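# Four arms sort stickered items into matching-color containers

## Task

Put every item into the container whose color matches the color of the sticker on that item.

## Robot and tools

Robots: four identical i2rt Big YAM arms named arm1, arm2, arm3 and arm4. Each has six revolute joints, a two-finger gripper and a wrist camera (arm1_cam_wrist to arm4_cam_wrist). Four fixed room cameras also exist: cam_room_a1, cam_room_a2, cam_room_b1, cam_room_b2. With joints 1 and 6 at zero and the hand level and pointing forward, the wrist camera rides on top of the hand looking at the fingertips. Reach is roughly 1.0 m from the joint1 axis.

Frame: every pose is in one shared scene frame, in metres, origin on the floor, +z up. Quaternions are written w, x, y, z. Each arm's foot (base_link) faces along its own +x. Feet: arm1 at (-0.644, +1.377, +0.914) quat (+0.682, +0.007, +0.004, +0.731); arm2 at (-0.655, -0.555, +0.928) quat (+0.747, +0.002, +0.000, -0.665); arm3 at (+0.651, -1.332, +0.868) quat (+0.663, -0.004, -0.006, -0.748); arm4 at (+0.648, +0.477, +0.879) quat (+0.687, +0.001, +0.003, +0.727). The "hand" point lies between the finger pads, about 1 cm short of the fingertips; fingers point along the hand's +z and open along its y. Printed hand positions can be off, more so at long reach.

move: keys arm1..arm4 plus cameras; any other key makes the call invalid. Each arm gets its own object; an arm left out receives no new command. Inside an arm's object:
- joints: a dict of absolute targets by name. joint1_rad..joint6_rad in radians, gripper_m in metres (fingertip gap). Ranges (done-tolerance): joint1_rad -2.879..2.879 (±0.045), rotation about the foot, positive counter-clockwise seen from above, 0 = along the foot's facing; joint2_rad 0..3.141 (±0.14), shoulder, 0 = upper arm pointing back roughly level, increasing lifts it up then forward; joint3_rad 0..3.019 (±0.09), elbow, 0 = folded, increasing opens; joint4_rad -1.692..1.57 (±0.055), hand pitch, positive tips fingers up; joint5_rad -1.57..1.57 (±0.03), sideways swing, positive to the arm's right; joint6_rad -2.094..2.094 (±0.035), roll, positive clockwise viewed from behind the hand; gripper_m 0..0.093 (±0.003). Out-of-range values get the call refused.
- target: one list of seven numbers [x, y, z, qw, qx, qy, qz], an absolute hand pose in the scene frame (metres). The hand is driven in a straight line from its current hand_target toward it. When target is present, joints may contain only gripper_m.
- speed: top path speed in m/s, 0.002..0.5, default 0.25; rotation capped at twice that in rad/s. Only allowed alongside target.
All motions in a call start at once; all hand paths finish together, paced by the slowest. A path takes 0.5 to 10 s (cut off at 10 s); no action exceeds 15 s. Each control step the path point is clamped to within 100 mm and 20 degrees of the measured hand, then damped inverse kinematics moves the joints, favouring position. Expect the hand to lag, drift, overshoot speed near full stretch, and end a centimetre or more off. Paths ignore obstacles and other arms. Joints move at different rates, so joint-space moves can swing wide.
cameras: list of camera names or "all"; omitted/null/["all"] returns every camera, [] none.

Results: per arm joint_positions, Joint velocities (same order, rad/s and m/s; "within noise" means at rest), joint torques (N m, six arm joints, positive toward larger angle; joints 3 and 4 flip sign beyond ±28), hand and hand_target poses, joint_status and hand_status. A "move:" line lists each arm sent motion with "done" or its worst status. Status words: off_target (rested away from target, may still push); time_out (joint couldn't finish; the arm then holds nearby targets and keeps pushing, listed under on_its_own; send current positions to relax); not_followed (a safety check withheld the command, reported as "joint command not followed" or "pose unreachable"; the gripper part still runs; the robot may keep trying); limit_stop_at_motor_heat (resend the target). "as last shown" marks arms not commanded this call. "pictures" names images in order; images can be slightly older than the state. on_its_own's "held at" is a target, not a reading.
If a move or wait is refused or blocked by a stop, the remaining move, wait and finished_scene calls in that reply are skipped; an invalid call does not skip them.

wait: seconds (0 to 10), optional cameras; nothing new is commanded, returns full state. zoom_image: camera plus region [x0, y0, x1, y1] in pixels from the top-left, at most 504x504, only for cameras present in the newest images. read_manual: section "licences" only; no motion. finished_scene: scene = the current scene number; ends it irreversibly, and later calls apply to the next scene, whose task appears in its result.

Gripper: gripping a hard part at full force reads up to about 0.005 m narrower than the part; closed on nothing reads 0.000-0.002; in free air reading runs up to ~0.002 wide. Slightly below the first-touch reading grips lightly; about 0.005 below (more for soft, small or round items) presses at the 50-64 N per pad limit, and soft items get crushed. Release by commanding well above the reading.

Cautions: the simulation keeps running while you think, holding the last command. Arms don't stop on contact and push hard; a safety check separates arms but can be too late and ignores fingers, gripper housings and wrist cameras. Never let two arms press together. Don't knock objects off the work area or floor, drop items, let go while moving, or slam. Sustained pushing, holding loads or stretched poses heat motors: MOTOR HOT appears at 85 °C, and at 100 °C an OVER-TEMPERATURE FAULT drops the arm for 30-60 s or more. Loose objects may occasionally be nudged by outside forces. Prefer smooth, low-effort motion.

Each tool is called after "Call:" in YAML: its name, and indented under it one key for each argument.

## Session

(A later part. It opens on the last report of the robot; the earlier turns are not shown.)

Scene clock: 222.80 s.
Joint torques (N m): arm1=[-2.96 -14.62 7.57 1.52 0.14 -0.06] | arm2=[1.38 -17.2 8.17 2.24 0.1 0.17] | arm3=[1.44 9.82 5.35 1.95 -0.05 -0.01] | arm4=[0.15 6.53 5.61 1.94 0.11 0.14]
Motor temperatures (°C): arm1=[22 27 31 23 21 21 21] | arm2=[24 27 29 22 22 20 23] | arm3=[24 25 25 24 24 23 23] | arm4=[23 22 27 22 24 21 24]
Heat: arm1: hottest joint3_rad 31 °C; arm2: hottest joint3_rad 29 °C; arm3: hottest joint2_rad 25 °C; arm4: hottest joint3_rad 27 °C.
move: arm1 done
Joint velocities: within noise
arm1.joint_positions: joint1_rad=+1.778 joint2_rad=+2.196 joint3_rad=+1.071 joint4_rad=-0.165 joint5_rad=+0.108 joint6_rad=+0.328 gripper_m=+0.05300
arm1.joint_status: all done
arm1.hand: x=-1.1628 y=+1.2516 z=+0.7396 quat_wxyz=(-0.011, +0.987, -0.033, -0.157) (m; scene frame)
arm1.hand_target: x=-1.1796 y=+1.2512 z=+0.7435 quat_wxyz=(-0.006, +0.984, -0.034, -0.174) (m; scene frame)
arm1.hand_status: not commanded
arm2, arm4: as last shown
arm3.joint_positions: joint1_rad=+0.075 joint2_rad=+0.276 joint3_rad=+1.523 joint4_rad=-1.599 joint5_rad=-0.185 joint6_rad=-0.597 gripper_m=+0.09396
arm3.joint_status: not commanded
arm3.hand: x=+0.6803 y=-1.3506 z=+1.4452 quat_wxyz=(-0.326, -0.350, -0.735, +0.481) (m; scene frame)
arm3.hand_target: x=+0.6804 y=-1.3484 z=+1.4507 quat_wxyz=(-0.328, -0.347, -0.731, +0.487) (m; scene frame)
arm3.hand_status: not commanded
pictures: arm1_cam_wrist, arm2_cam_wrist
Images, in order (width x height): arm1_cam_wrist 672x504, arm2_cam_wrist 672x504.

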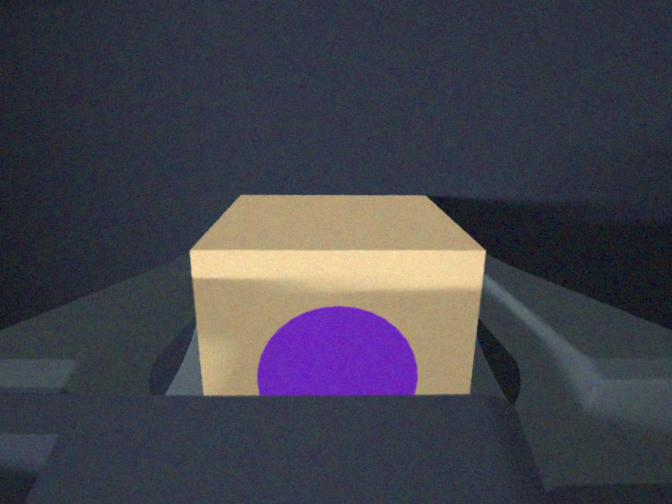

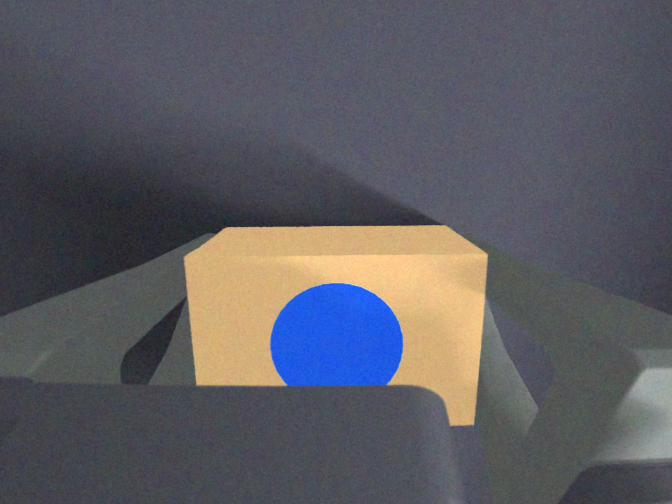

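Call:
move:
  arm1: {"joints": {"gripper_m": 0.044}}
  cameras: []

Call:
move:
  arm1: {"target": [-1.14, 1.251, 0.95, -0.0061, 0.9842, -0.0344, -0.1735], "speed": 0.2}
  arm2: {"target": [-1.13, -0.790, 0.95, 0.0536, 0.9458, 0.2419, -0.2097], "speed": 0.2}
  cameras: ["arm1_cam_wrist", "arm2_cam_wrist", "cam_room_b1", "cam_room_b2"]

Scene clock: 234.27 s.
Joint torques (N m): arm1=[-2.78 -14.92 7.49 1.47 0.07 0] | arm2=[1.49 -17.32 8.16 2.25 0.1 0.18] | arm3=[1.14 10.05 5.37 1.96 -0.05 -0.01] | arm4=[0.56 6.71 5.64 1.7 0.15 0.19]
Motor temperatures (°C): arm1=[22 27 30 23 21 21 22] | arm2=[24 27 29 22 22 20 23] | arm3=[24 25 25 24 24 23 23] | arm4=[23 22 27 22 24 21 24]
Heat: arm1: hottest joint3_rad 30 °C; arm2: hottest joint3_rad 29 °C; arm3: hottest joint2_rad 25 °C; arm4: hottest joint3_rad 27 °C.
move: arm1 off_target
Joint velocities: within noise
arm1.joint_positions: joint1_rad=+1.778 joint2_rad=+2.196 joint3_rad=+1.071 joint4_rad=-0.165 joint5_rad=+0.108 joint6_rad=+0.328 gripper_m=+0.05300
arm1.joint_status: gripper_m off_target (ended at +0.05300, target +0.04400)
arm1.hand: x=-1.1628 y=+1.2516 z=+0.7396 quat_wxyz=(-0.011, +0.987, -0.033, -0.157) (m; scene frame)
arm1.hand_target: x=-1.1796 y=+1.2512 z=+0.7435 quat_wxyz=(-0.006, +0.984, -0.034, -0.174) (m; scene frame)
arm1.hand_status: not commanded
arm2, arm3, arm4: as last shown
pictures: none
No camera images: "cameras" was empty.

Scene clock: 236.00 s.
Joint torques (N m): arm1=[-0.73 -13.33 9.98 0.64 0.19 0.11] | arm2=[0.85 -16.09 8.79 1.18 -0.03 0.13] | arm3=[1.38 9.99 5.34 1.95 -0.05 0] | arm4=[0.91 6.42 5.64 1.91 0.14 0.14]
Motor temperatures (°C): arm1=[22 27 30 23 21 21 22] | arm2=[24 27 29 22 22 20 23] | arm3=[24 25 25 24 24 23 23] | arm4=[23 22 27 22 24 21 24]
Heat: arm1: hottest joint3_rad 30 °C; arm2: hottest joint3_rad 29 °C; arm3: hottest joint2_rad 25 °C; arm4: hottest joint3_rad 27 °C.
move: arm1 off_target; arm2 done
Joint velocities: within noise
arm1.joint_positions: joint1_rad=+1.778 joint2_rad=+1.705 joint3_rad=+1.015 joint4_rad=-0.579 joint5_rad=+0.111 joint6_rad=+0.332 gripper_m=+0.05300
arm1.joint_status: not commanded
arm1.hand: x=-1.1367 y=+1.2577 z=+0.9413 quat_wxyz=(-0.009, +0.985, -0.036, -0.167) (m; scene frame)
arm1.hand_target: x=-1.1399 y=+1.2511 z=+0.9500 quat_wxyz=(-0.006, +0.984, -0.034, -0.174) (m; scene frame)
arm1.hand_status: off_target (0.012 m and 0.8 deg from the pose sent, 0.212 m and 2.0 deg at the start)
arm2.joint_positions: joint1_rad=-1.237 joint2_rad=+1.695 joint3_rad=+0.987 joint4_rad=-0.402 joint5_rad=-0.022 joint6_rad=-0.048 gripper_m=+0.06872
arm2.joint_status: not commanded
arm2.hand: x=-1.1359 y=-0.7916 z=+0.9559 quat_wxyz=(-0.055, -0.943, -0.243, +0.220) (m; scene frame)
arm2.hand_target: x=-1.1300 y=-0.7901 z=+0.9501 quat_wxyz=(-0.054, -0.946, -0.242, +0.210) (m; scene frame)
arm2.hand_status: done (0.008 m and 1.3 deg from the pose sent, 0.207 m and 1.1 deg at the start)
arm3, arm4: as last shown
pictures: arm1_cam_wrist, arm2_cam_wrist, cam_room_b1, cam_room_b2
Images, in order (width x height): arm1_cam_wrist 672x504, arm2_cam_wrist 672x504, cam_room_b1 672x504, cam_room_b2 672x504.

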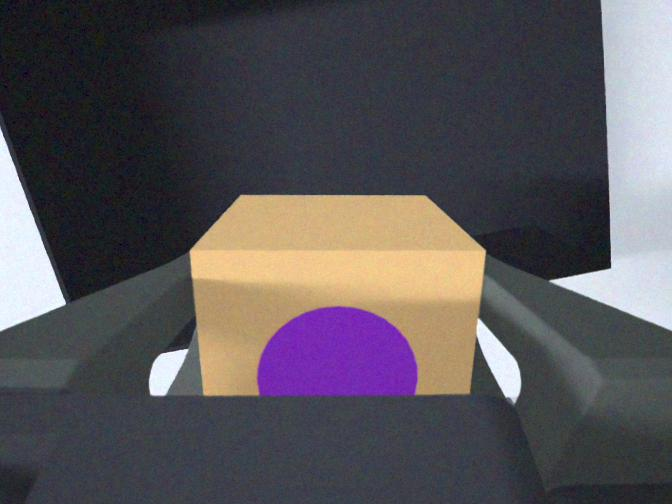

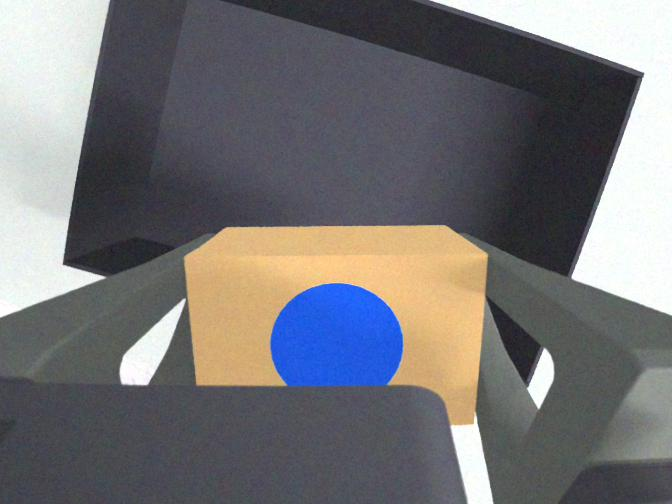

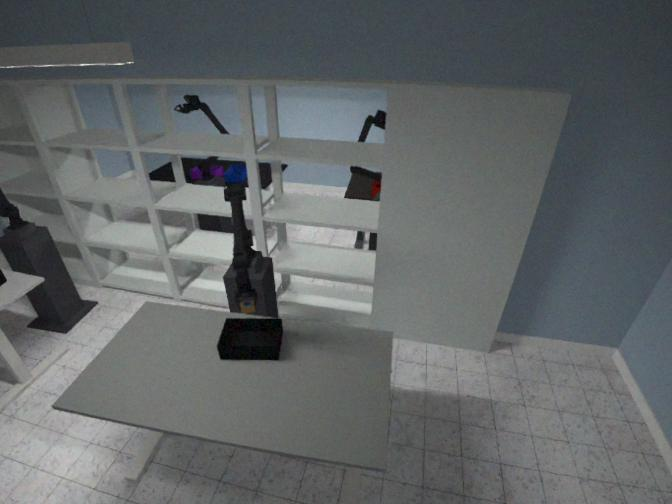

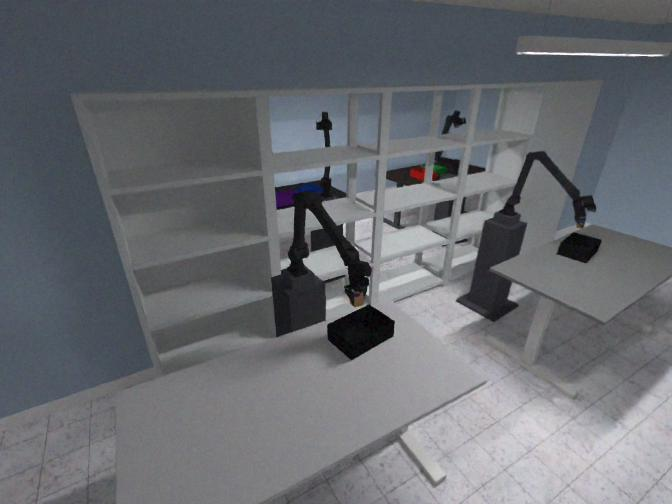

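Call:
move:
  arm1: {"joints": {"joint1_rad": -2.25, "joint2_rad": 0.836, "joint3_rad": 1.266, "joint4_rad": -1.651, "joint5_rad": 0, "joint6_rad": 0}}
  arm2: {"joints": {"joint1_rad": 2.124, "joint2_rad": 0.765, "joint3_rad": 1.176, "joint4_rad": -1.546, "joint5_rad": 0, "joint6_rad": 0}}
  arm4: {"joints": {"joint1_rad": 0.903, "joint2_rad": 0.831, "joint3_rad": 0.253, "joint4_rad": 1.10}}
  cameras: ["arm1_cam_wrist", "arm2_cam_wrist", "arm4_cam_wrist", "cam_room_b1", "cam_room_a2"]

Scene clock: 272.47 s.
Joint torques (N m): arm1=[-2.37 0.26 11.86 0.57 0.02 -0.06] | arm2=[0.97 -2.73 12.67 1.11 0.07 0.19] | arm3=[1.38 10.11 5.31 1.96 -0.05 0] | arm4=[0.09 -3.19 8.18 1.65 0.14 0.18]
Motor temperatures (°C): arm1=[22 27 31 23 21 21 22] | arm2=[24 27 29 22 22 20 24] | arm3=[24 25 25 24 24 23 23] | arm4=[23 22 27 22 24 21 24]
Heat: arm1: hottest joint3_rad 31 °C; arm2: hottest joint3_rad 29 °C; arm3: hottest joint2_rad 25 °C; arm4: hottest joint3_rad 27 °C.
move: arm1 done; arm2 done; arm4 done
Joint velocities: within noise
arm1.joint_positions: joint1_rad=-2.244 joint2_rad=+0.835 joint3_rad=+1.247 joint4_rad=-1.641 joint5_rad=+0.002 joint6_rad=+0.007 gripper_m=+0.05297
arm1.joint_status: all done
arm1.hand: x=-0.4321 y=+1.2334 z=+1.2886 quat_wxyz=(-0.154, -0.297, -0.941, +0.052) (m; scene frame)
arm1.hand_target: x=-0.4333 y=+1.2328 z=+1.2956 quat_wxyz=(-0.158, -0.296, -0.941, +0.053) (m; scene frame)
arm1.hand_status: not commanded
arm2.joint_positions: joint1_rad=+2.120 joint2_rad=+0.765 joint3_rad=+1.157 joint4_rad=-1.534 joint5_rad=-0.002 joint6_rad=-0.013 gripper_m=+0.06872
arm2.joint_status: all done
arm2.hand: x=-0.4585 y=-0.4015 z=+1.2932 quat_wxyz=(-0.203, +0.326, -0.921, -0.070) (m; scene frame)
arm2.hand_target: x=-0.4598 y=-0.4017 z=+1.3004 quat_wxyz=(-0.206, +0.321, -0.922, -0.072) (m; scene frame)
arm2.hand_status: not commanded
arm3: as last shown
arm4.joint_positions: joint1_rad=+0.908 joint2_rad=+0.840 joint3_rad=+0.252 joint4_rad=+1.083 joint5_rad=-0.001 joint6_rad=-0.012 gripper_m=+0.09400
arm4.joint_status: all done
arm4.hand: x=+0.3589 y=+0.6806 z=+1.2424 quat_wxyz=(-0.260, +0.488, -0.152, -0.819) (m; scene frame)
arm4.hand_target: x=+0.3633 y=+0.6799 z=+1.2498 quat_wxyz=(-0.259, +0.476, -0.153, -0.826) (m; scene frame)
arm4.hand_status: not commanded
pictures: arm1_cam_wrist, arm2_cam_wrist, arm4_cam_wrist, cam_room_a2, cam_room_b1
Images, in order (width x height): arm1_cam_wrist 672x504, arm2_cam_wrist 672x504, arm4_cam_wrist 672x504, cam_room_a2 672x504, cam_room_b1 672x504.

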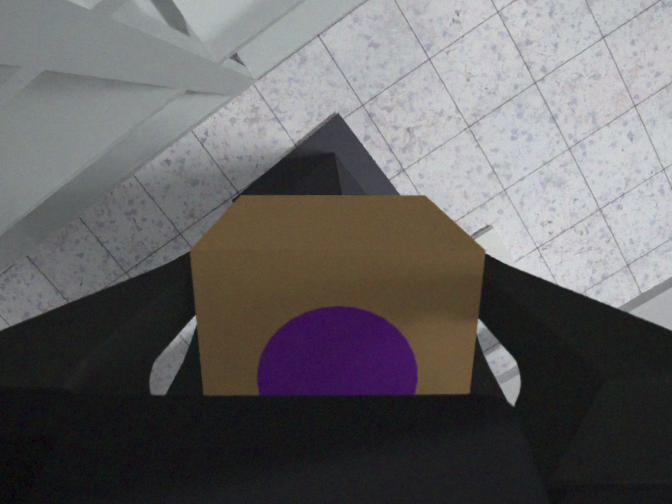

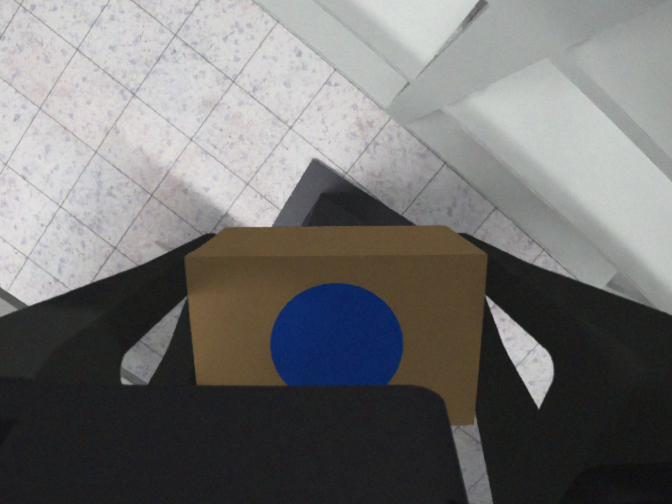

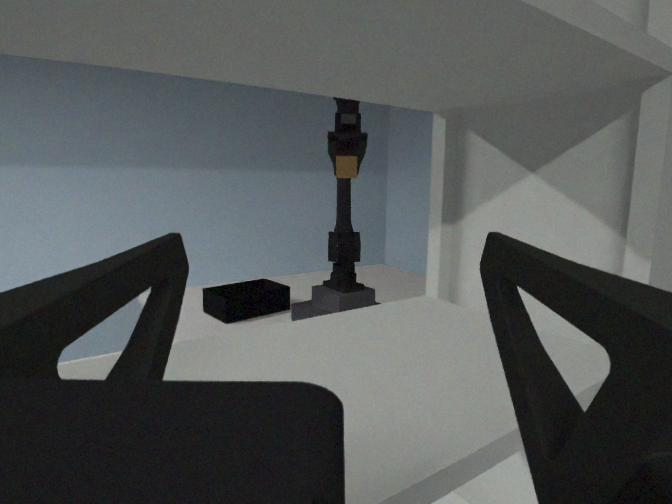

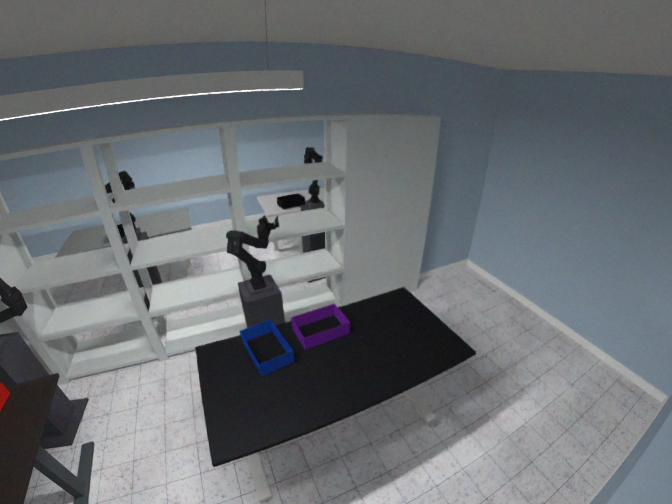

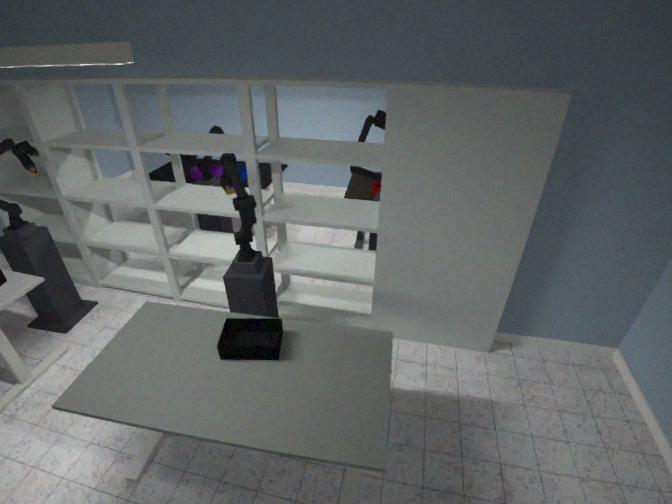

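Call:
move:
  arm1: {"target": [-0.275, 1.119, 1.09, 0.1656, 0.2961, 0.9392, -0.0522], "speed": 0.2}
  cameras: ["arm1_cam_wrist", "arm4_cam_wrist", "cam_room_b2"]

Scene clock: 296.03 s.
Joint torques (N m): arm1=[-2.9 -8.88 11.23 1.54 -0.03 -0.03] | arm2=[1.08 -2.67 12.67 1.13 0.06 0.21] | arm3=[1.38 9.99 5.37 1.96 -0.05 0] | arm4=[0.62 -3.31 8.23 1.59 0.15 0.16]
Motor temperatures (°C): arm1=[22 26 32 23 21 21 22] | arm2=[24 26 33 22 22 20 24] | arm3=[24 25 25 24 24 23 23] | arm4=[23 22 28 22 24 21 24]
Heat: arm1: hottest joint3_rad 32 °C; arm2: hottest joint3_rad 33 °C; arm3: hottest joint2_rad 25 °C; arm4: hottest joint3_rad 28 °C.
move: arm1 off_target
Joint velocities: within noise
arm1.joint_positions: joint1_rad=-2.245 joint2_rad=+1.323 joint3_rad=+1.036 joint4_rad=-0.956 joint5_rad=-0.006 joint6_rad=+0.005 gripper_m=+0.05297
arm1.joint_status: not commanded
arm1.hand: x=-0.2785 y=+1.1266 z=+1.0811 quat_wxyz=(-0.149, -0.296, -0.942, +0.047) (m; scene frame)
arm1.hand_target: x=-0.2752 y=+1.1192 z=+1.0901 quat_wxyz=(-0.165, -0.296, -0.939, +0.052) (m; scene frame)
arm1.hand_status: off_target (0.012 m and 2.0 deg from the pose sent, 0.278 m and 1.3 deg at the start)
arm2, arm3: as last shown
arm2.hand: x=-0.4586 y=-0.4016 z=+1.2932 quat_wxyz=(-0.203, +0.326, -0.921, -0.070) (m; scene frame)
arm2.hand_target: x=-0.4598 y=-0.4018 z=+1.3004 quat_wxyz=(-0.205, +0.321, -0.922, -0.072) (m; scene frame)
arm4.joint_positions: joint1_rad=+0.908 joint2_rad=+0.840 joint3_rad=+0.252 joint4_rad=+1.084 joint5_rad=-0.001 joint6_rad=-0.012 gripper_m=+0.09400
arm4.joint_status: not commanded
arm4.hand: x=+0.3589 y=+0.6805 z=+1.2425 quat_wxyz=(-0.260, +0.488, -0.152, -0.819) (m; scene frame)
arm4.hand_target: x=+0.3633 y=+0.6798 z=+1.2499 quat_wxyz=(-0.259, +0.476, -0.153, -0.827) (m; scene frame)
arm4.hand_status: not commanded
pictures: arm1_cam_wrist, arm4_cam_wrist, cam_room_b2
Images, in order (width x height): arm1_cam_wrist 672x504, arm4_cam_wrist 672x504, cam_room_b2 672x504.

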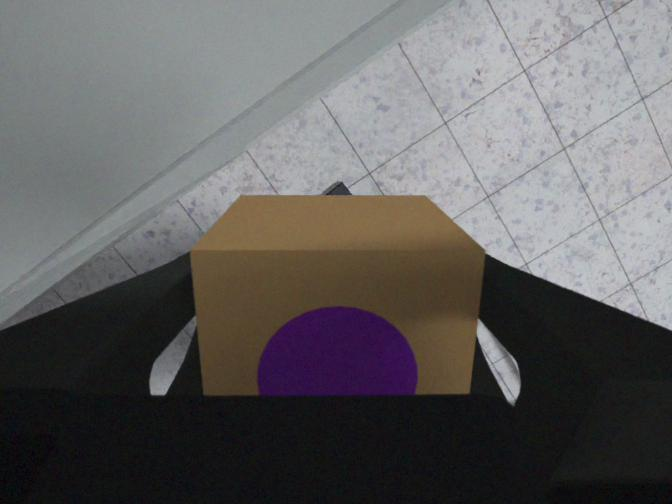

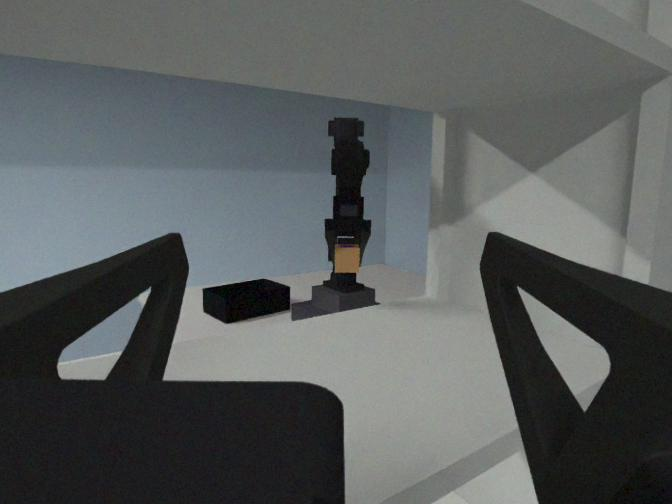

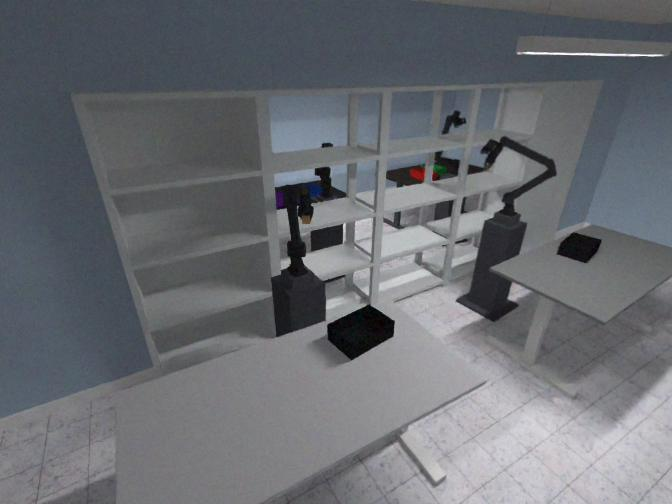

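Call:
move:
  arm1: {"target": [0.0, 0.925, 1.082, 0.1656, 0.2961, 0.9392, -0.0522], "speed": 0.2}
  arm2: {"target": [-0.287, -0.263, 1.11, 0.2043, -0.3212, 0.9216, 0.0712], "speed": 0.2}
  cameras: ["arm1_cam_wrist", "arm4_cam_wrist", "arm2_cam_wrist"]

Scene clock: 303.33 s.
Joint torques (N m): arm1=[-3.08 -21.07 17.14 0.51 -0.04 -0.04] | arm2=[1.26 -11.75 12.48 2.29 0.12 0.21] | arm3=[1.26 10.23 5.35 1.96 -0.05 -0.02] | arm4=[0.79 -3.14 8.1 1.8 0.16 0.18]
Motor temperatures (°C): arm1=[22 26 33 23 21 21 22] | arm2=[24 26 33 22 22 20 24] | arm3=[24 25 25 24 24 23 23] | arm4=[23 22 28 22 24 21 24]
Heat: arm1: hottest joint3_rad 33 °C; arm2: hottest joint3_rad 33 °C; arm3: hottest joint2_rad 25 °C; arm4: hottest joint3_rad 28 °C.
move: arm1 off_target; arm2 off_target
Joint velocities: within noise
arm1.joint_positions: joint1_rad=-2.245 joint2_rad=+2.249 joint3_rad=+2.259 joint4_rad=-1.267 joint5_rad=-0.006 joint6_rad=+0.005 gripper_m=+0.05297
arm1.joint_status: not commanded
arm1.hand: x=-0.0080 y=+0.9391 z=+1.0551 quat_wxyz=(-0.142, -0.296, -0.943, +0.044) (m; scene frame)
arm1.hand_target: x=-0.0015 y=+0.9261 z=+1.0821 quat_wxyz=(-0.166, -0.296, -0.939, +0.053) (m; scene frame)
arm1.hand_status: off_target (0.031 m and 2.9 deg from the pose sent, 0.344 m and 2.0 deg at the start)
arm2.joint_positions: joint1_rad=+2.120 joint2_rad=+1.335 joint3_rad=+1.033 joint4_rad=-0.860 joint5_rad=-0.001 joint6_rad=-0.012 gripper_m=+0.06872
arm2.joint_status: not commanded
arm2.hand: x=-0.2924 y=-0.2707 z=+1.1049 quat_wxyz=(-0.193, +0.326, -0.923, -0.067) (m; scene frame)
arm2.hand_target: x=-0.2872 y=-0.2631 z=+1.1101 quat_wxyz=(-0.204, +0.321, -0.922, -0.071) (m; scene frame)
arm2.hand_status: off_target (0.011 m and 1.5 deg from the pose sent, 0.287 m and 0.5 deg at the start)
arm3, arm4: as last shown
pictures: arm1_cam_wrist, arm2_cam_wrist, arm4_cam_wrist
Images, in order (width x height): arm1_cam_wrist 672x504, arm2_cam_wrist 672x504, arm4_cam_wrist 672x504.

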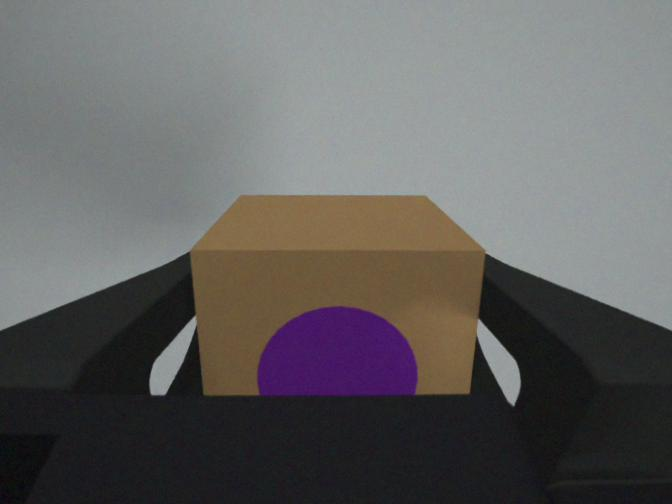

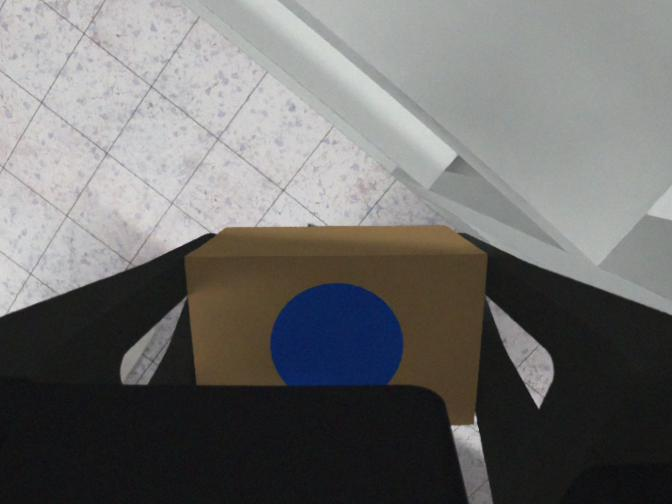

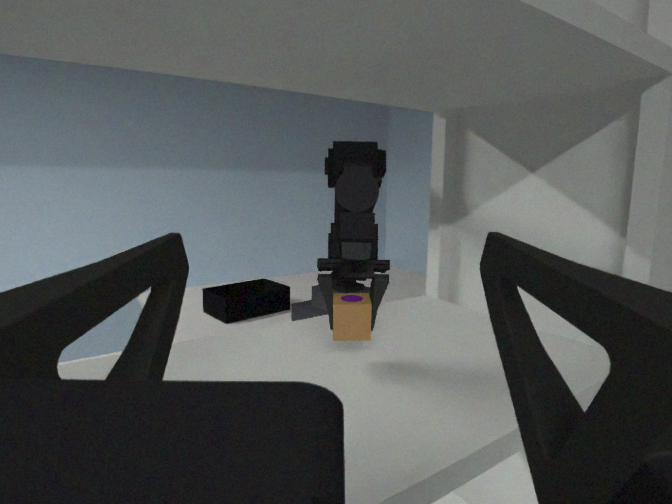

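Call:
move:
  arm1: {"target": [0.0, 0.925, 1.070, 0.1656, 0.2961, 0.9392, -0.0522], "speed": 0.05}
  arm2: {"target": [0.0, -0.036, 1.09, 0.2043, -0.3212, 0.9216, 0.0712], "speed": 0.2}
  cameras: ["arm4_cam_wrist", "arm2_cam_wrist"]

Call:
zoom_image:
  camera: "arm4_cam_wrist"
  region: [290, 260, 420, 380]

Scene clock: 310.80 s.
Joint torques (N m): arm1=[-2.78 -21.36 14.9 1.4 -0.01 -0.05] | arm2=[1.08 -25.29 17.17 1.11 0.09 0.19] | arm3=[1.26 10.05 5.37 1.94 -0.06 -0.01] | arm4=[0.73 -3.31 8.23 1.81 0.14 0.14]
Motor temperatures (°C): arm1=[22 26 35 23 21 21 22] | arm2=[24 26 34 22 22 20 25] | arm3=[24 25 25 24 24 23 23] | arm4=[23 22 28 22 24 21 24]
Heat: arm1: hottest joint3_rad 35 °C; arm2: hottest joint3_rad 34 °C; arm3: hottest joint2_rad 25 °C; arm4: hottest joint3_rad 28 °C.
move: arm1 off_target; arm2 off_target
Joint velocities: within noise
arm1.joint_positions: joint1_rad=-2.245 joint2_rad=+2.249 joint3_rad=+2.259 joint4_rad=-1.267 joint5_rad=-0.006 joint6_rad=+0.005 gripper_m=+0.05297
arm1.joint_status: not commanded
arm1.hand: x=-0.0080 y=+0.9391 z=+1.0551 quat_wxyz=(-0.142, -0.296, -0.943, +0.044) (m; scene frame)
arm1.hand_target: x=-0.0010 y=+0.9257 z=+1.0703 quat_wxyz=(-0.166, -0.296, -0.939, +0.052) (m; scene frame)
arm1.hand_status: off_target (0.022 m and 2.9 deg from the pose sent, 0.022 m and 2.9 deg at the start)
arm2.joint_positions: joint1_rad=+2.120 joint2_rad=+2.395 joint3_rad=+2.520 joint4_rad=-1.272 joint5_rad=-0.001 joint6_rad=-0.012 gripper_m=+0.06872
arm2.joint_status: not commanded
arm2.hand: x=-0.0060 y=-0.0454 z=+1.0925 quat_wxyz=(-0.201, +0.325, -0.922, -0.069) (m; scene frame)
arm2.hand_target: x=-0.0008 y=-0.0365 z=+1.0899 quat_wxyz=(-0.206, +0.321, -0.922, -0.072) (m; scene frame)
arm2.hand_status: off_target (0.011 m and 0.7 deg from the pose sent, 0.375 m and 1.5 deg at the start)
arm3, arm4: as last shown
pictures: arm2_cam_wrist, arm4_cam_wrist
Images, in order (width x height): arm2_cam_wrist 672x504, arm4_cam_wrist 672x504.

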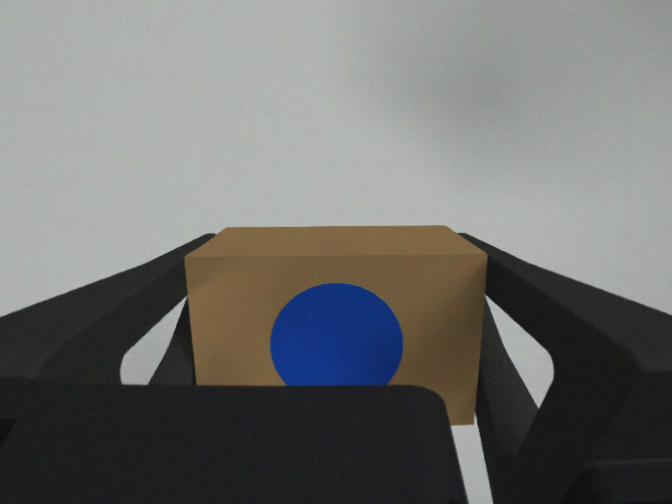

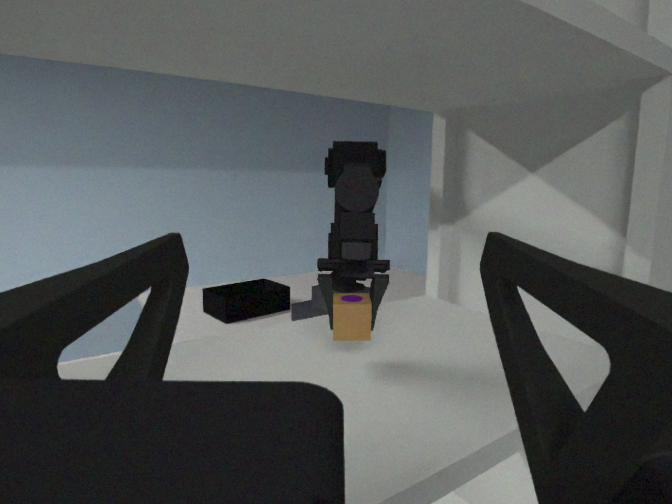

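Scaled by 3.877.

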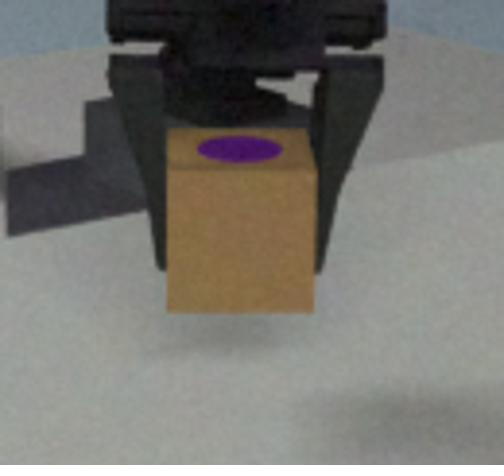

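Call:
move:
  arm1: {"target": [0.0, 0.922, 1.045, 0.1656, 0.2961, 0.9392, -0.0522], "speed": 0.05}
  arm2: {"target": [0.0, -0.036, 1.065, 0.2043, -0.3212, 0.9216, 0.0712], "speed": 0.1}
  cameras: ["arm4_cam_wrist", "arm2_cam_wrist"]

Call:
zoom_image:
  camera: "arm4_cam_wrist"
  region: [290, 260, 420, 380]

Scene clock: 316.47 s.
Joint torques (N m): arm1=[-2.73 -20.19 11.45 1.65 -0.07 -0.02] | arm2=[1.2 -26.4 10.73 2.43 0.1 0.18] | arm3=[1.38 10.05 5.34 1.92 -0.04 -0.01] | arm4=[0.38 -3.14 8.29 1.68 0.15 0.12]
Motor temperatures (°C): arm1=[22 26 35 23 21 21 23] | arm2=[24 26 35 22 22 20 25] | arm3=[24 25 25 24 24 23 23] | arm4=[23 22 28 22 24 21 24]
Heat: arm1: hottest joint3_rad 35 °C; arm2: hottest joint3_rad 35 °C; arm3: hottest joint2_rad 25 °C; arm4: hottest joint3_rad 28 °C.
move: arm1 off_target; arm2 off_target
Joint velocities: within noise
arm1.joint_positions: joint1_rad=-2.246 joint2_rad=+2.256 joint3_rad=+2.249 joint4_rad=-1.212 joint5_rad=-0.007 joint6_rad=+0.003 gripper_m=+0.05297
arm1.joint_status: not commanded
arm1.hand: x=+0.0003 y=+0.9325 z=+1.0500 quat_wxyz=(-0.160, -0.295, -0.941, +0.050) (m; scene frame)
arm1.hand_target: x=-0.0001 y=+0.9223 z=+1.0452 quat_wxyz=(-0.166, -0.296, -0.939, +0.052) (m; scene frame)
arm1.hand_status: off_target (0.012 m and 0.7 deg from the pose sent, 0.021 m and 2.9 deg at the start)
arm2.joint_positions: joint1_rad=+2.120 joint2_rad=+2.395 joint3_rad=+2.511 joint4_rad=-1.232 joint5_rad=-0.001 joint6_rad=-0.012 gripper_m=+0.06872
arm2.joint_status: not commanded
arm2.hand: x=-0.0003 y=-0.0409 z=+1.0923 quat_wxyz=(-0.215, +0.324, -0.918, -0.074) (m; scene frame)
arm2.hand_target: x=-0.0008 y=-0.0366 z=+1.0653 quat_wxyz=(-0.204, +0.321, -0.922, -0.071) (m; scene frame)
arm2.hand_status: off_target (0.028 m and 1.3 deg from the pose sent, 0.030 m and 0.7 deg at the start)
arm3, arm4: as last shown
pictures: arm2_cam_wrist, arm4_cam_wrist
Images, in order (width x height): arm2_cam_wrist 672x504, arm4_cam_wrist 672x504.

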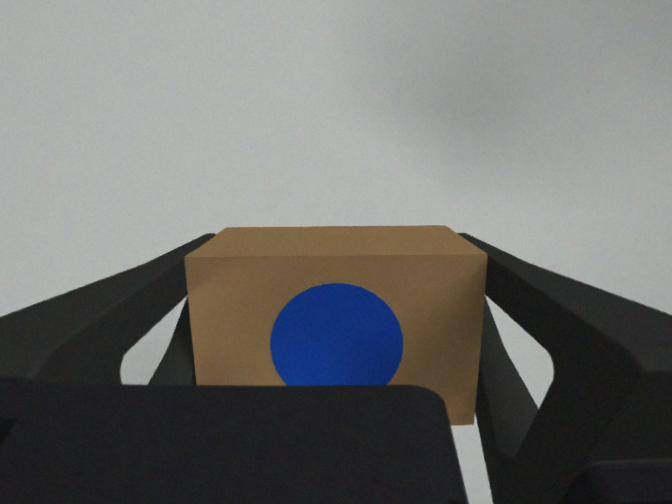

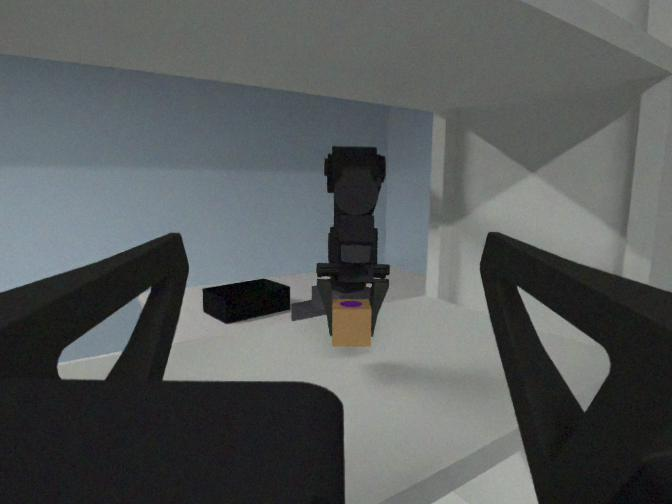

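Scaled by 3.877.

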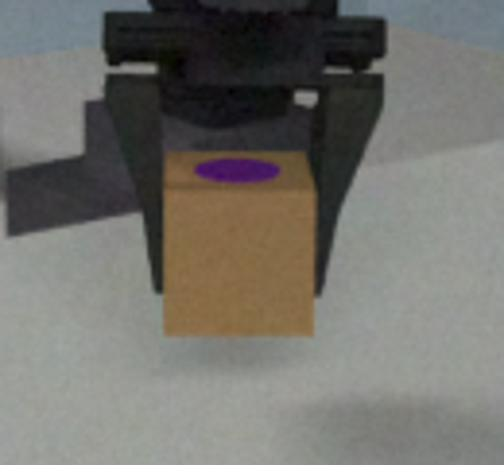

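Call:
move:
  arm1: {"target": [0.0, 0.922, 1.03, 0.1656, 0.2961, 0.9392, -0.0522], "speed": 0.05}
  arm2: {"target": [0.0, -0.036, 1.05, 0.2043, -0.3212, 0.9216, 0.0712], "speed": 0.1}
  cameras: ["arm4_cam_wrist", "arm2_cam_wrist"]

Call:
zoom_image:
  camera: "arm4_cam_wrist"
  region: [290, 260, 420, 380]

Scene clock: 323.40 s.
Joint torques (N m): arm1=[-2.9 -20.95 11.32 1.63 -0.06 -0.04] | arm2=[1.2 -27.05 10.8 2.35 0.1 0.19] | arm3=[1.26 9.99 5.34 1.96 -0.05 -0.01] | arm4=[0.62 -3.25 8.21 1.78 0.15 0.14]
Motor temperatures (°C): arm1=[22 27 35 23 21 21 23] | arm2=[24 26 34 22 22 20 25] | arm3=[24 25 25 24 24 23 23] | arm4=[23 22 28 22 24 21 24]
Heat: arm1: hottest joint3_rad 35 °C; arm2: hottest joint3_rad 34 °C; arm3: hottest joint2_rad 25 °C; arm4: hottest joint3_rad 28 °C.
move: arm1 off_target; arm2 off_target
Joint velocities: within noise
arm1.joint_positions: joint1_rad=-2.246 joint2_rad=+2.258 joint3_rad=+2.215 joint4_rad=-1.175 joint5_rad=-0.007 joint6_rad=+0.003 gripper_m=+0.05297
arm1.joint_status: not commanded
arm1.hand: x=+0.0004 y=+0.9323 z=+1.0357 quat_wxyz=(-0.161, -0.295, -0.941, +0.050) (m; scene frame)
arm1.hand_target: x=-0.0002 y=+0.9223 z=+1.0301 quat_wxyz=(-0.166, -0.296, -0.939, +0.052) (m; scene frame)
arm1.hand_status: off_target (0.012 m and 0.7 deg from the pose sent, 0.022 m and 0.7 deg at the start)
arm2.joint_positions: joint1_rad=+2.120 joint2_rad=+2.395 joint3_rad=+2.464 joint4_rad=-1.189 joint5_rad=-0.001 joint6_rad=-0.012 gripper_m=+0.06872
arm2.joint_status: not commanded
arm2.hand: x=+0.0005 y=-0.0403 z=+1.0743 quat_wxyz=(-0.213, +0.324, -0.919, -0.074) (m; scene frame)
arm2.hand_target: x=-0.0007 y=-0.0365 z=+1.0502 quat_wxyz=(-0.204, +0.321, -0.922, -0.071) (m; scene frame)
arm2.hand_status: off_target (0.025 m and 1.2 deg from the pose sent, 0.043 m and 1.3 deg at the start)
arm3.joint_positions: joint1_rad=+0.075 joint2_rad=+0.276 joint3_rad=+1.523 joint4_rad=-1.599 joint5_rad=-0.185 joint6_rad=-0.597 gripper_m=+0.09396
arm3.joint_status: not commanded
arm3.hand: x=+0.6803 y=-1.3506 z=+1.4452 quat_wxyz=(-0.326, -0.350, -0.735, +0.481) (m; scene frame)
arm3.hand_target: x=+0.6804 y=-1.3484 z=+1.4507 quat_wxyz=(-0.328, -0.347, -0.731, +0.487) (m; scene frame)
arm3.hand_status: not commanded
arm4: as last shown
pictures: arm2_cam_wrist, arm4_cam_wrist
Images, in order (width x height): arm2_cam_wrist 672x504, arm4_cam_wrist 672x504.

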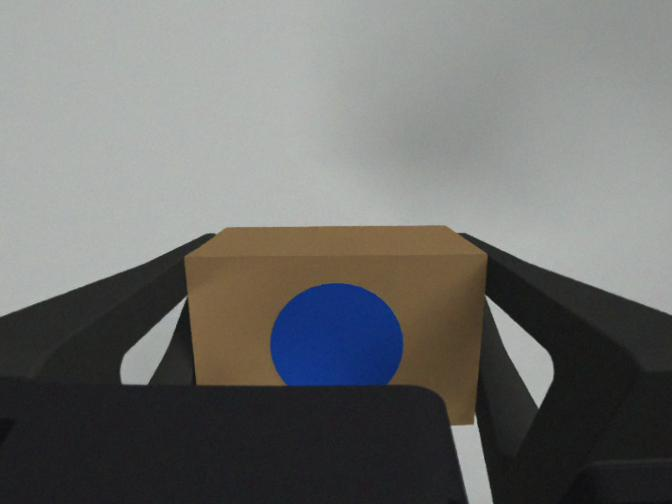

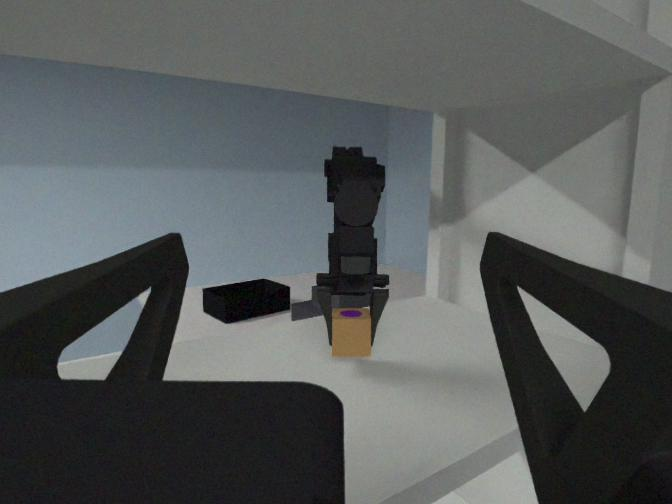

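Scaled by 3.877.

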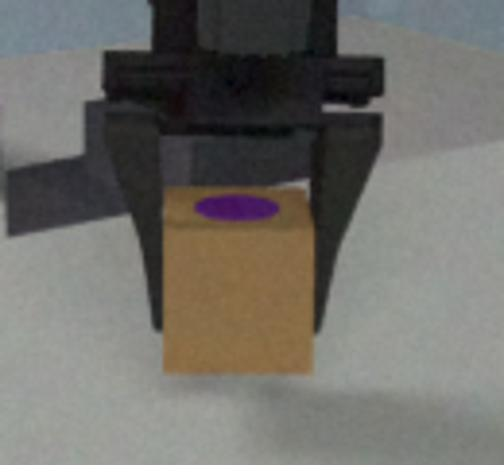

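Call:
move:
  arm1: {"target": [0.0, 0.922, 1.018, 0.1656, 0.2961, 0.9392, -0.0522], "speed": 0.05}
  arm2: {"target": [0.0, -0.036, 1.035, 0.2043, -0.3212, 0.9216, 0.0712], "speed": 0.1}
  cameras: ["arm4_cam_wrist", "arm2_cam_wrist"]

Call:
zoom_image:
  camera: "arm4_cam_wrist"
  region: [290, 280, 420, 400]

Scene clock: 327.60 s.
Joint torques (N m): arm1=[-2.02 -20.48 11.37 1.74 -0.03 -0.07] | arm2=[1.08 -26.87 10.78 2.37 0.1 0.18] | arm3=[1.38 10.05 5.38 1.96 -0.05 -0.01] | arm4=[0.15 -3.14 8.13 1.65 0.15 0.12]
Motor temperatures (°C): arm1=[22 27 35 23 21 21 23] | arm2=[24 26 34 22 22 20 25] | arm3=[24 25 25 24 24 23 23] | arm4=[23 22 29 22 24 21 24]
Heat: arm1: hottest joint3_rad 35 °C; arm2: hottest joint3_rad 34 °C; arm3: hottest joint2_rad 25 °C; arm4: hottest joint3_rad 29 °C.
move: arm1 off_target; arm2 off_target
Joint velocities: within noise
arm1.joint_positions: joint1_rad=-2.246 joint2_rad=+2.262 joint3_rad=+2.190 joint4_rad=-1.146 joint5_rad=-0.007 joint6_rad=+0.003 gripper_m=+0.05297
arm1.joint_status: not commanded
arm1.hand: x=+0.0005 y=+0.9321 z=+1.0237 quat_wxyz=(-0.161, -0.295, -0.941, +0.050) (m; scene frame)
arm1.hand_target: x=-0.0001 y=+0.9223 z=+1.0180 quat_wxyz=(-0.166, -0.296, -0.939, +0.052) (m; scene frame)
arm1.hand_status: off_target (0.012 m and 0.7 deg from the pose sent, 0.020 m and 0.7 deg at the start)
arm2.joint_positions: joint1_rad=+2.120 joint2_rad=+2.395 joint3_rad=+2.423 joint4_rad=-1.148 joint5_rad=-0.001 joint6_rad=-0.012 gripper_m=+0.06872
arm2.joint_status: not commanded
arm2.hand: x=+0.0010 y=-0.0398 z=+1.0587 quat_wxyz=(-0.213, +0.324, -0.919, -0.074) (m; scene frame)
arm2.hand_target: x=-0.0006 y=-0.0364 z=+1.0353 quat_wxyz=(-0.204, +0.321, -0.922, -0.071) (m; scene frame)
arm2.hand_status: off_target (0.024 m and 1.1 deg from the pose sent, 0.039 m and 1.2 deg at the start)
arm3, arm4: as last shown
pictures: arm2_cam_wrist, arm4_cam_wrist
Images, in order (width x height): arm2_cam_wrist 672x504, arm4_cam_wrist 672x504.

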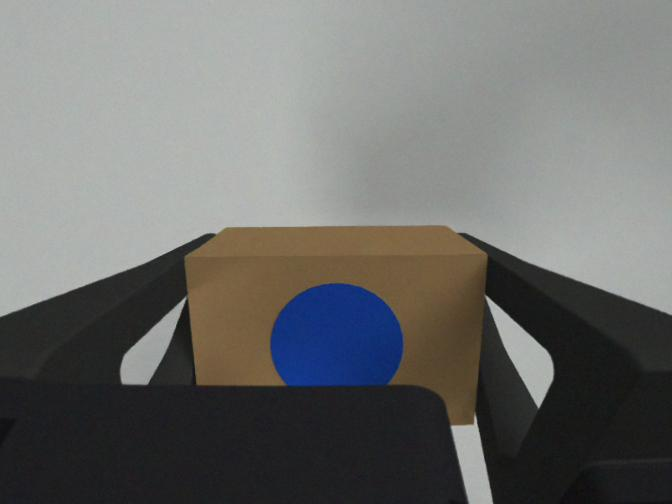

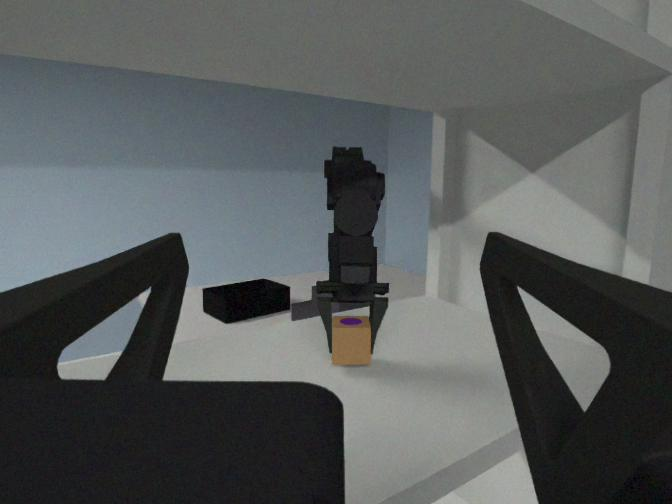

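Scaled by 3.877.

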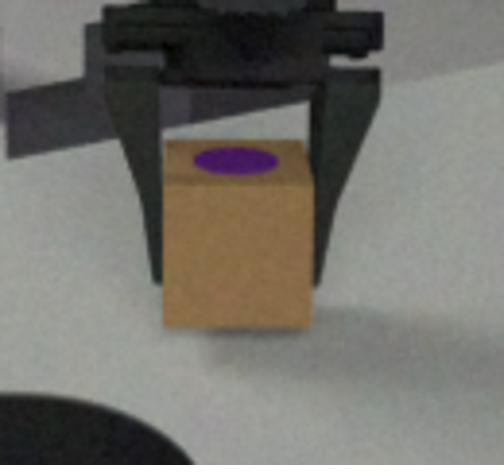

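Call:
move:
  arm1: {"target": [0.0, 0.922, 1.010, 0.1656, 0.2961, 0.9392, -0.0522], "speed": 0.05}
  arm2: {"target": [0.0, -0.036, 1.022, 0.2043, -0.3212, 0.9216, 0.0712], "speed": 0.1}
  cameras: ["arm4_cam_wrist", "arm2_cam_wrist"]

Call:
zoom_image:
  camera: "arm4_cam_wrist"
  region: [290, 280, 420, 400]

Scene clock: 332.03 s.
Joint torques (N m): arm1=[-2.96 -20.42 11.26 1.66 -0.05 -0.07] | arm2=[1.2 -26.87 10.77 2.4 0.09 0.19] | arm3=[1.2 9.93 5.37 1.99 -0.06 -0.01] | arm4=[0.79 -3.08 8.13 1.66 0.14 0.15]
Motor temperatures (°C): arm1=[22 27 35 23 21 21 23] | arm2=[24 26 33 22 22 20 25] | arm3=[24 25 25 24 24 23 23] | arm4=[23 22 29 22 24 21 24]
Heat: arm1: hottest joint3_rad 35 °C; arm2: hottest joint3_rad 33 °C; arm3: hottest joint2_rad 25 °C; arm4: hottest joint3_rad 29 °C.
move: arm1 off_target; arm2 off_target
Joint velocities: within noise
arm1.joint_positions: joint1_rad=-2.246 joint2_rad=+2.264 joint3_rad=+2.175 joint4_rad=-1.128 joint5_rad=-0.007 joint6_rad=+0.003 gripper_m=+0.05297
arm1.joint_status: not commanded
arm1.hand: x=+0.0006 y=+0.9320 z=+1.0164 quat_wxyz=(-0.161, -0.295, -0.941, +0.050) (m; scene frame)
arm1.hand_target: x=-0.0001 y=+0.9223 z=+1.0101 quat_wxyz=(-0.166, -0.296, -0.939, +0.052) (m; scene frame)
arm1.hand_status: off_target (0.012 m and 0.6 deg from the pose sent, 0.017 m and 0.6 deg at the start)
arm2.joint_positions: joint1_rad=+2.120 joint2_rad=+2.395 joint3_rad=+2.392 joint4_rad=-1.116 joint5_rad=-0.001 joint6_rad=-0.012 gripper_m=+0.06872
arm2.joint_status: not commanded
arm2.hand: x=+0.0014 y=-0.0395 z=+1.0467 quat_wxyz=(-0.214, +0.324, -0.919, -0.074) (m; scene frame)
arm2.hand_target: x=-0.0006 y=-0.0364 z=+1.0223 quat_wxyz=(-0.204, +0.321, -0.922, -0.071) (m; scene frame)
arm2.hand_status: off_target (0.025 m and 1.2 deg from the pose sent, 0.037 m and 1.1 deg at the start)
arm3, arm4: as last shown
pictures: arm2_cam_wrist, arm4_cam_wrist
Images, in order (width x height): arm2_cam_wrist 672x504, arm4_cam_wrist 672x504.

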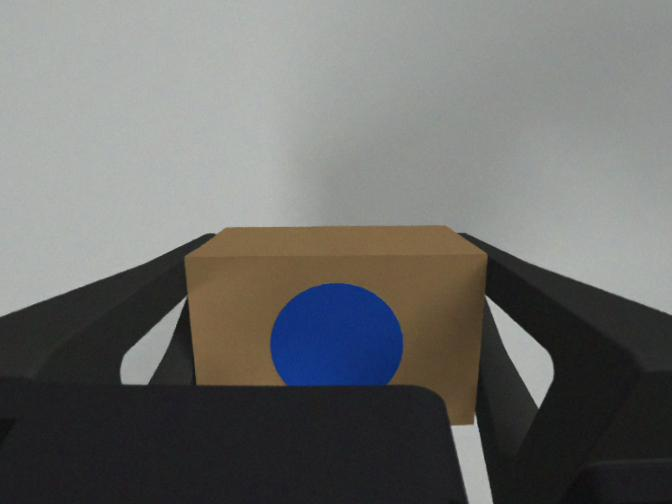

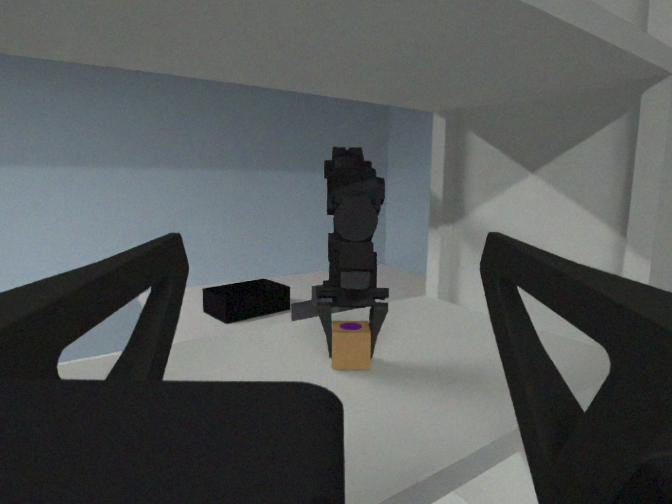

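Scaled by 3.877.

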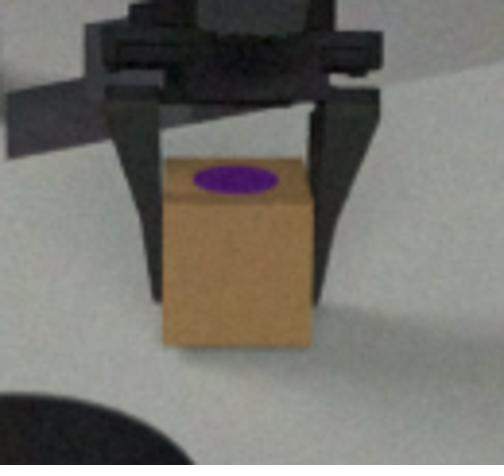

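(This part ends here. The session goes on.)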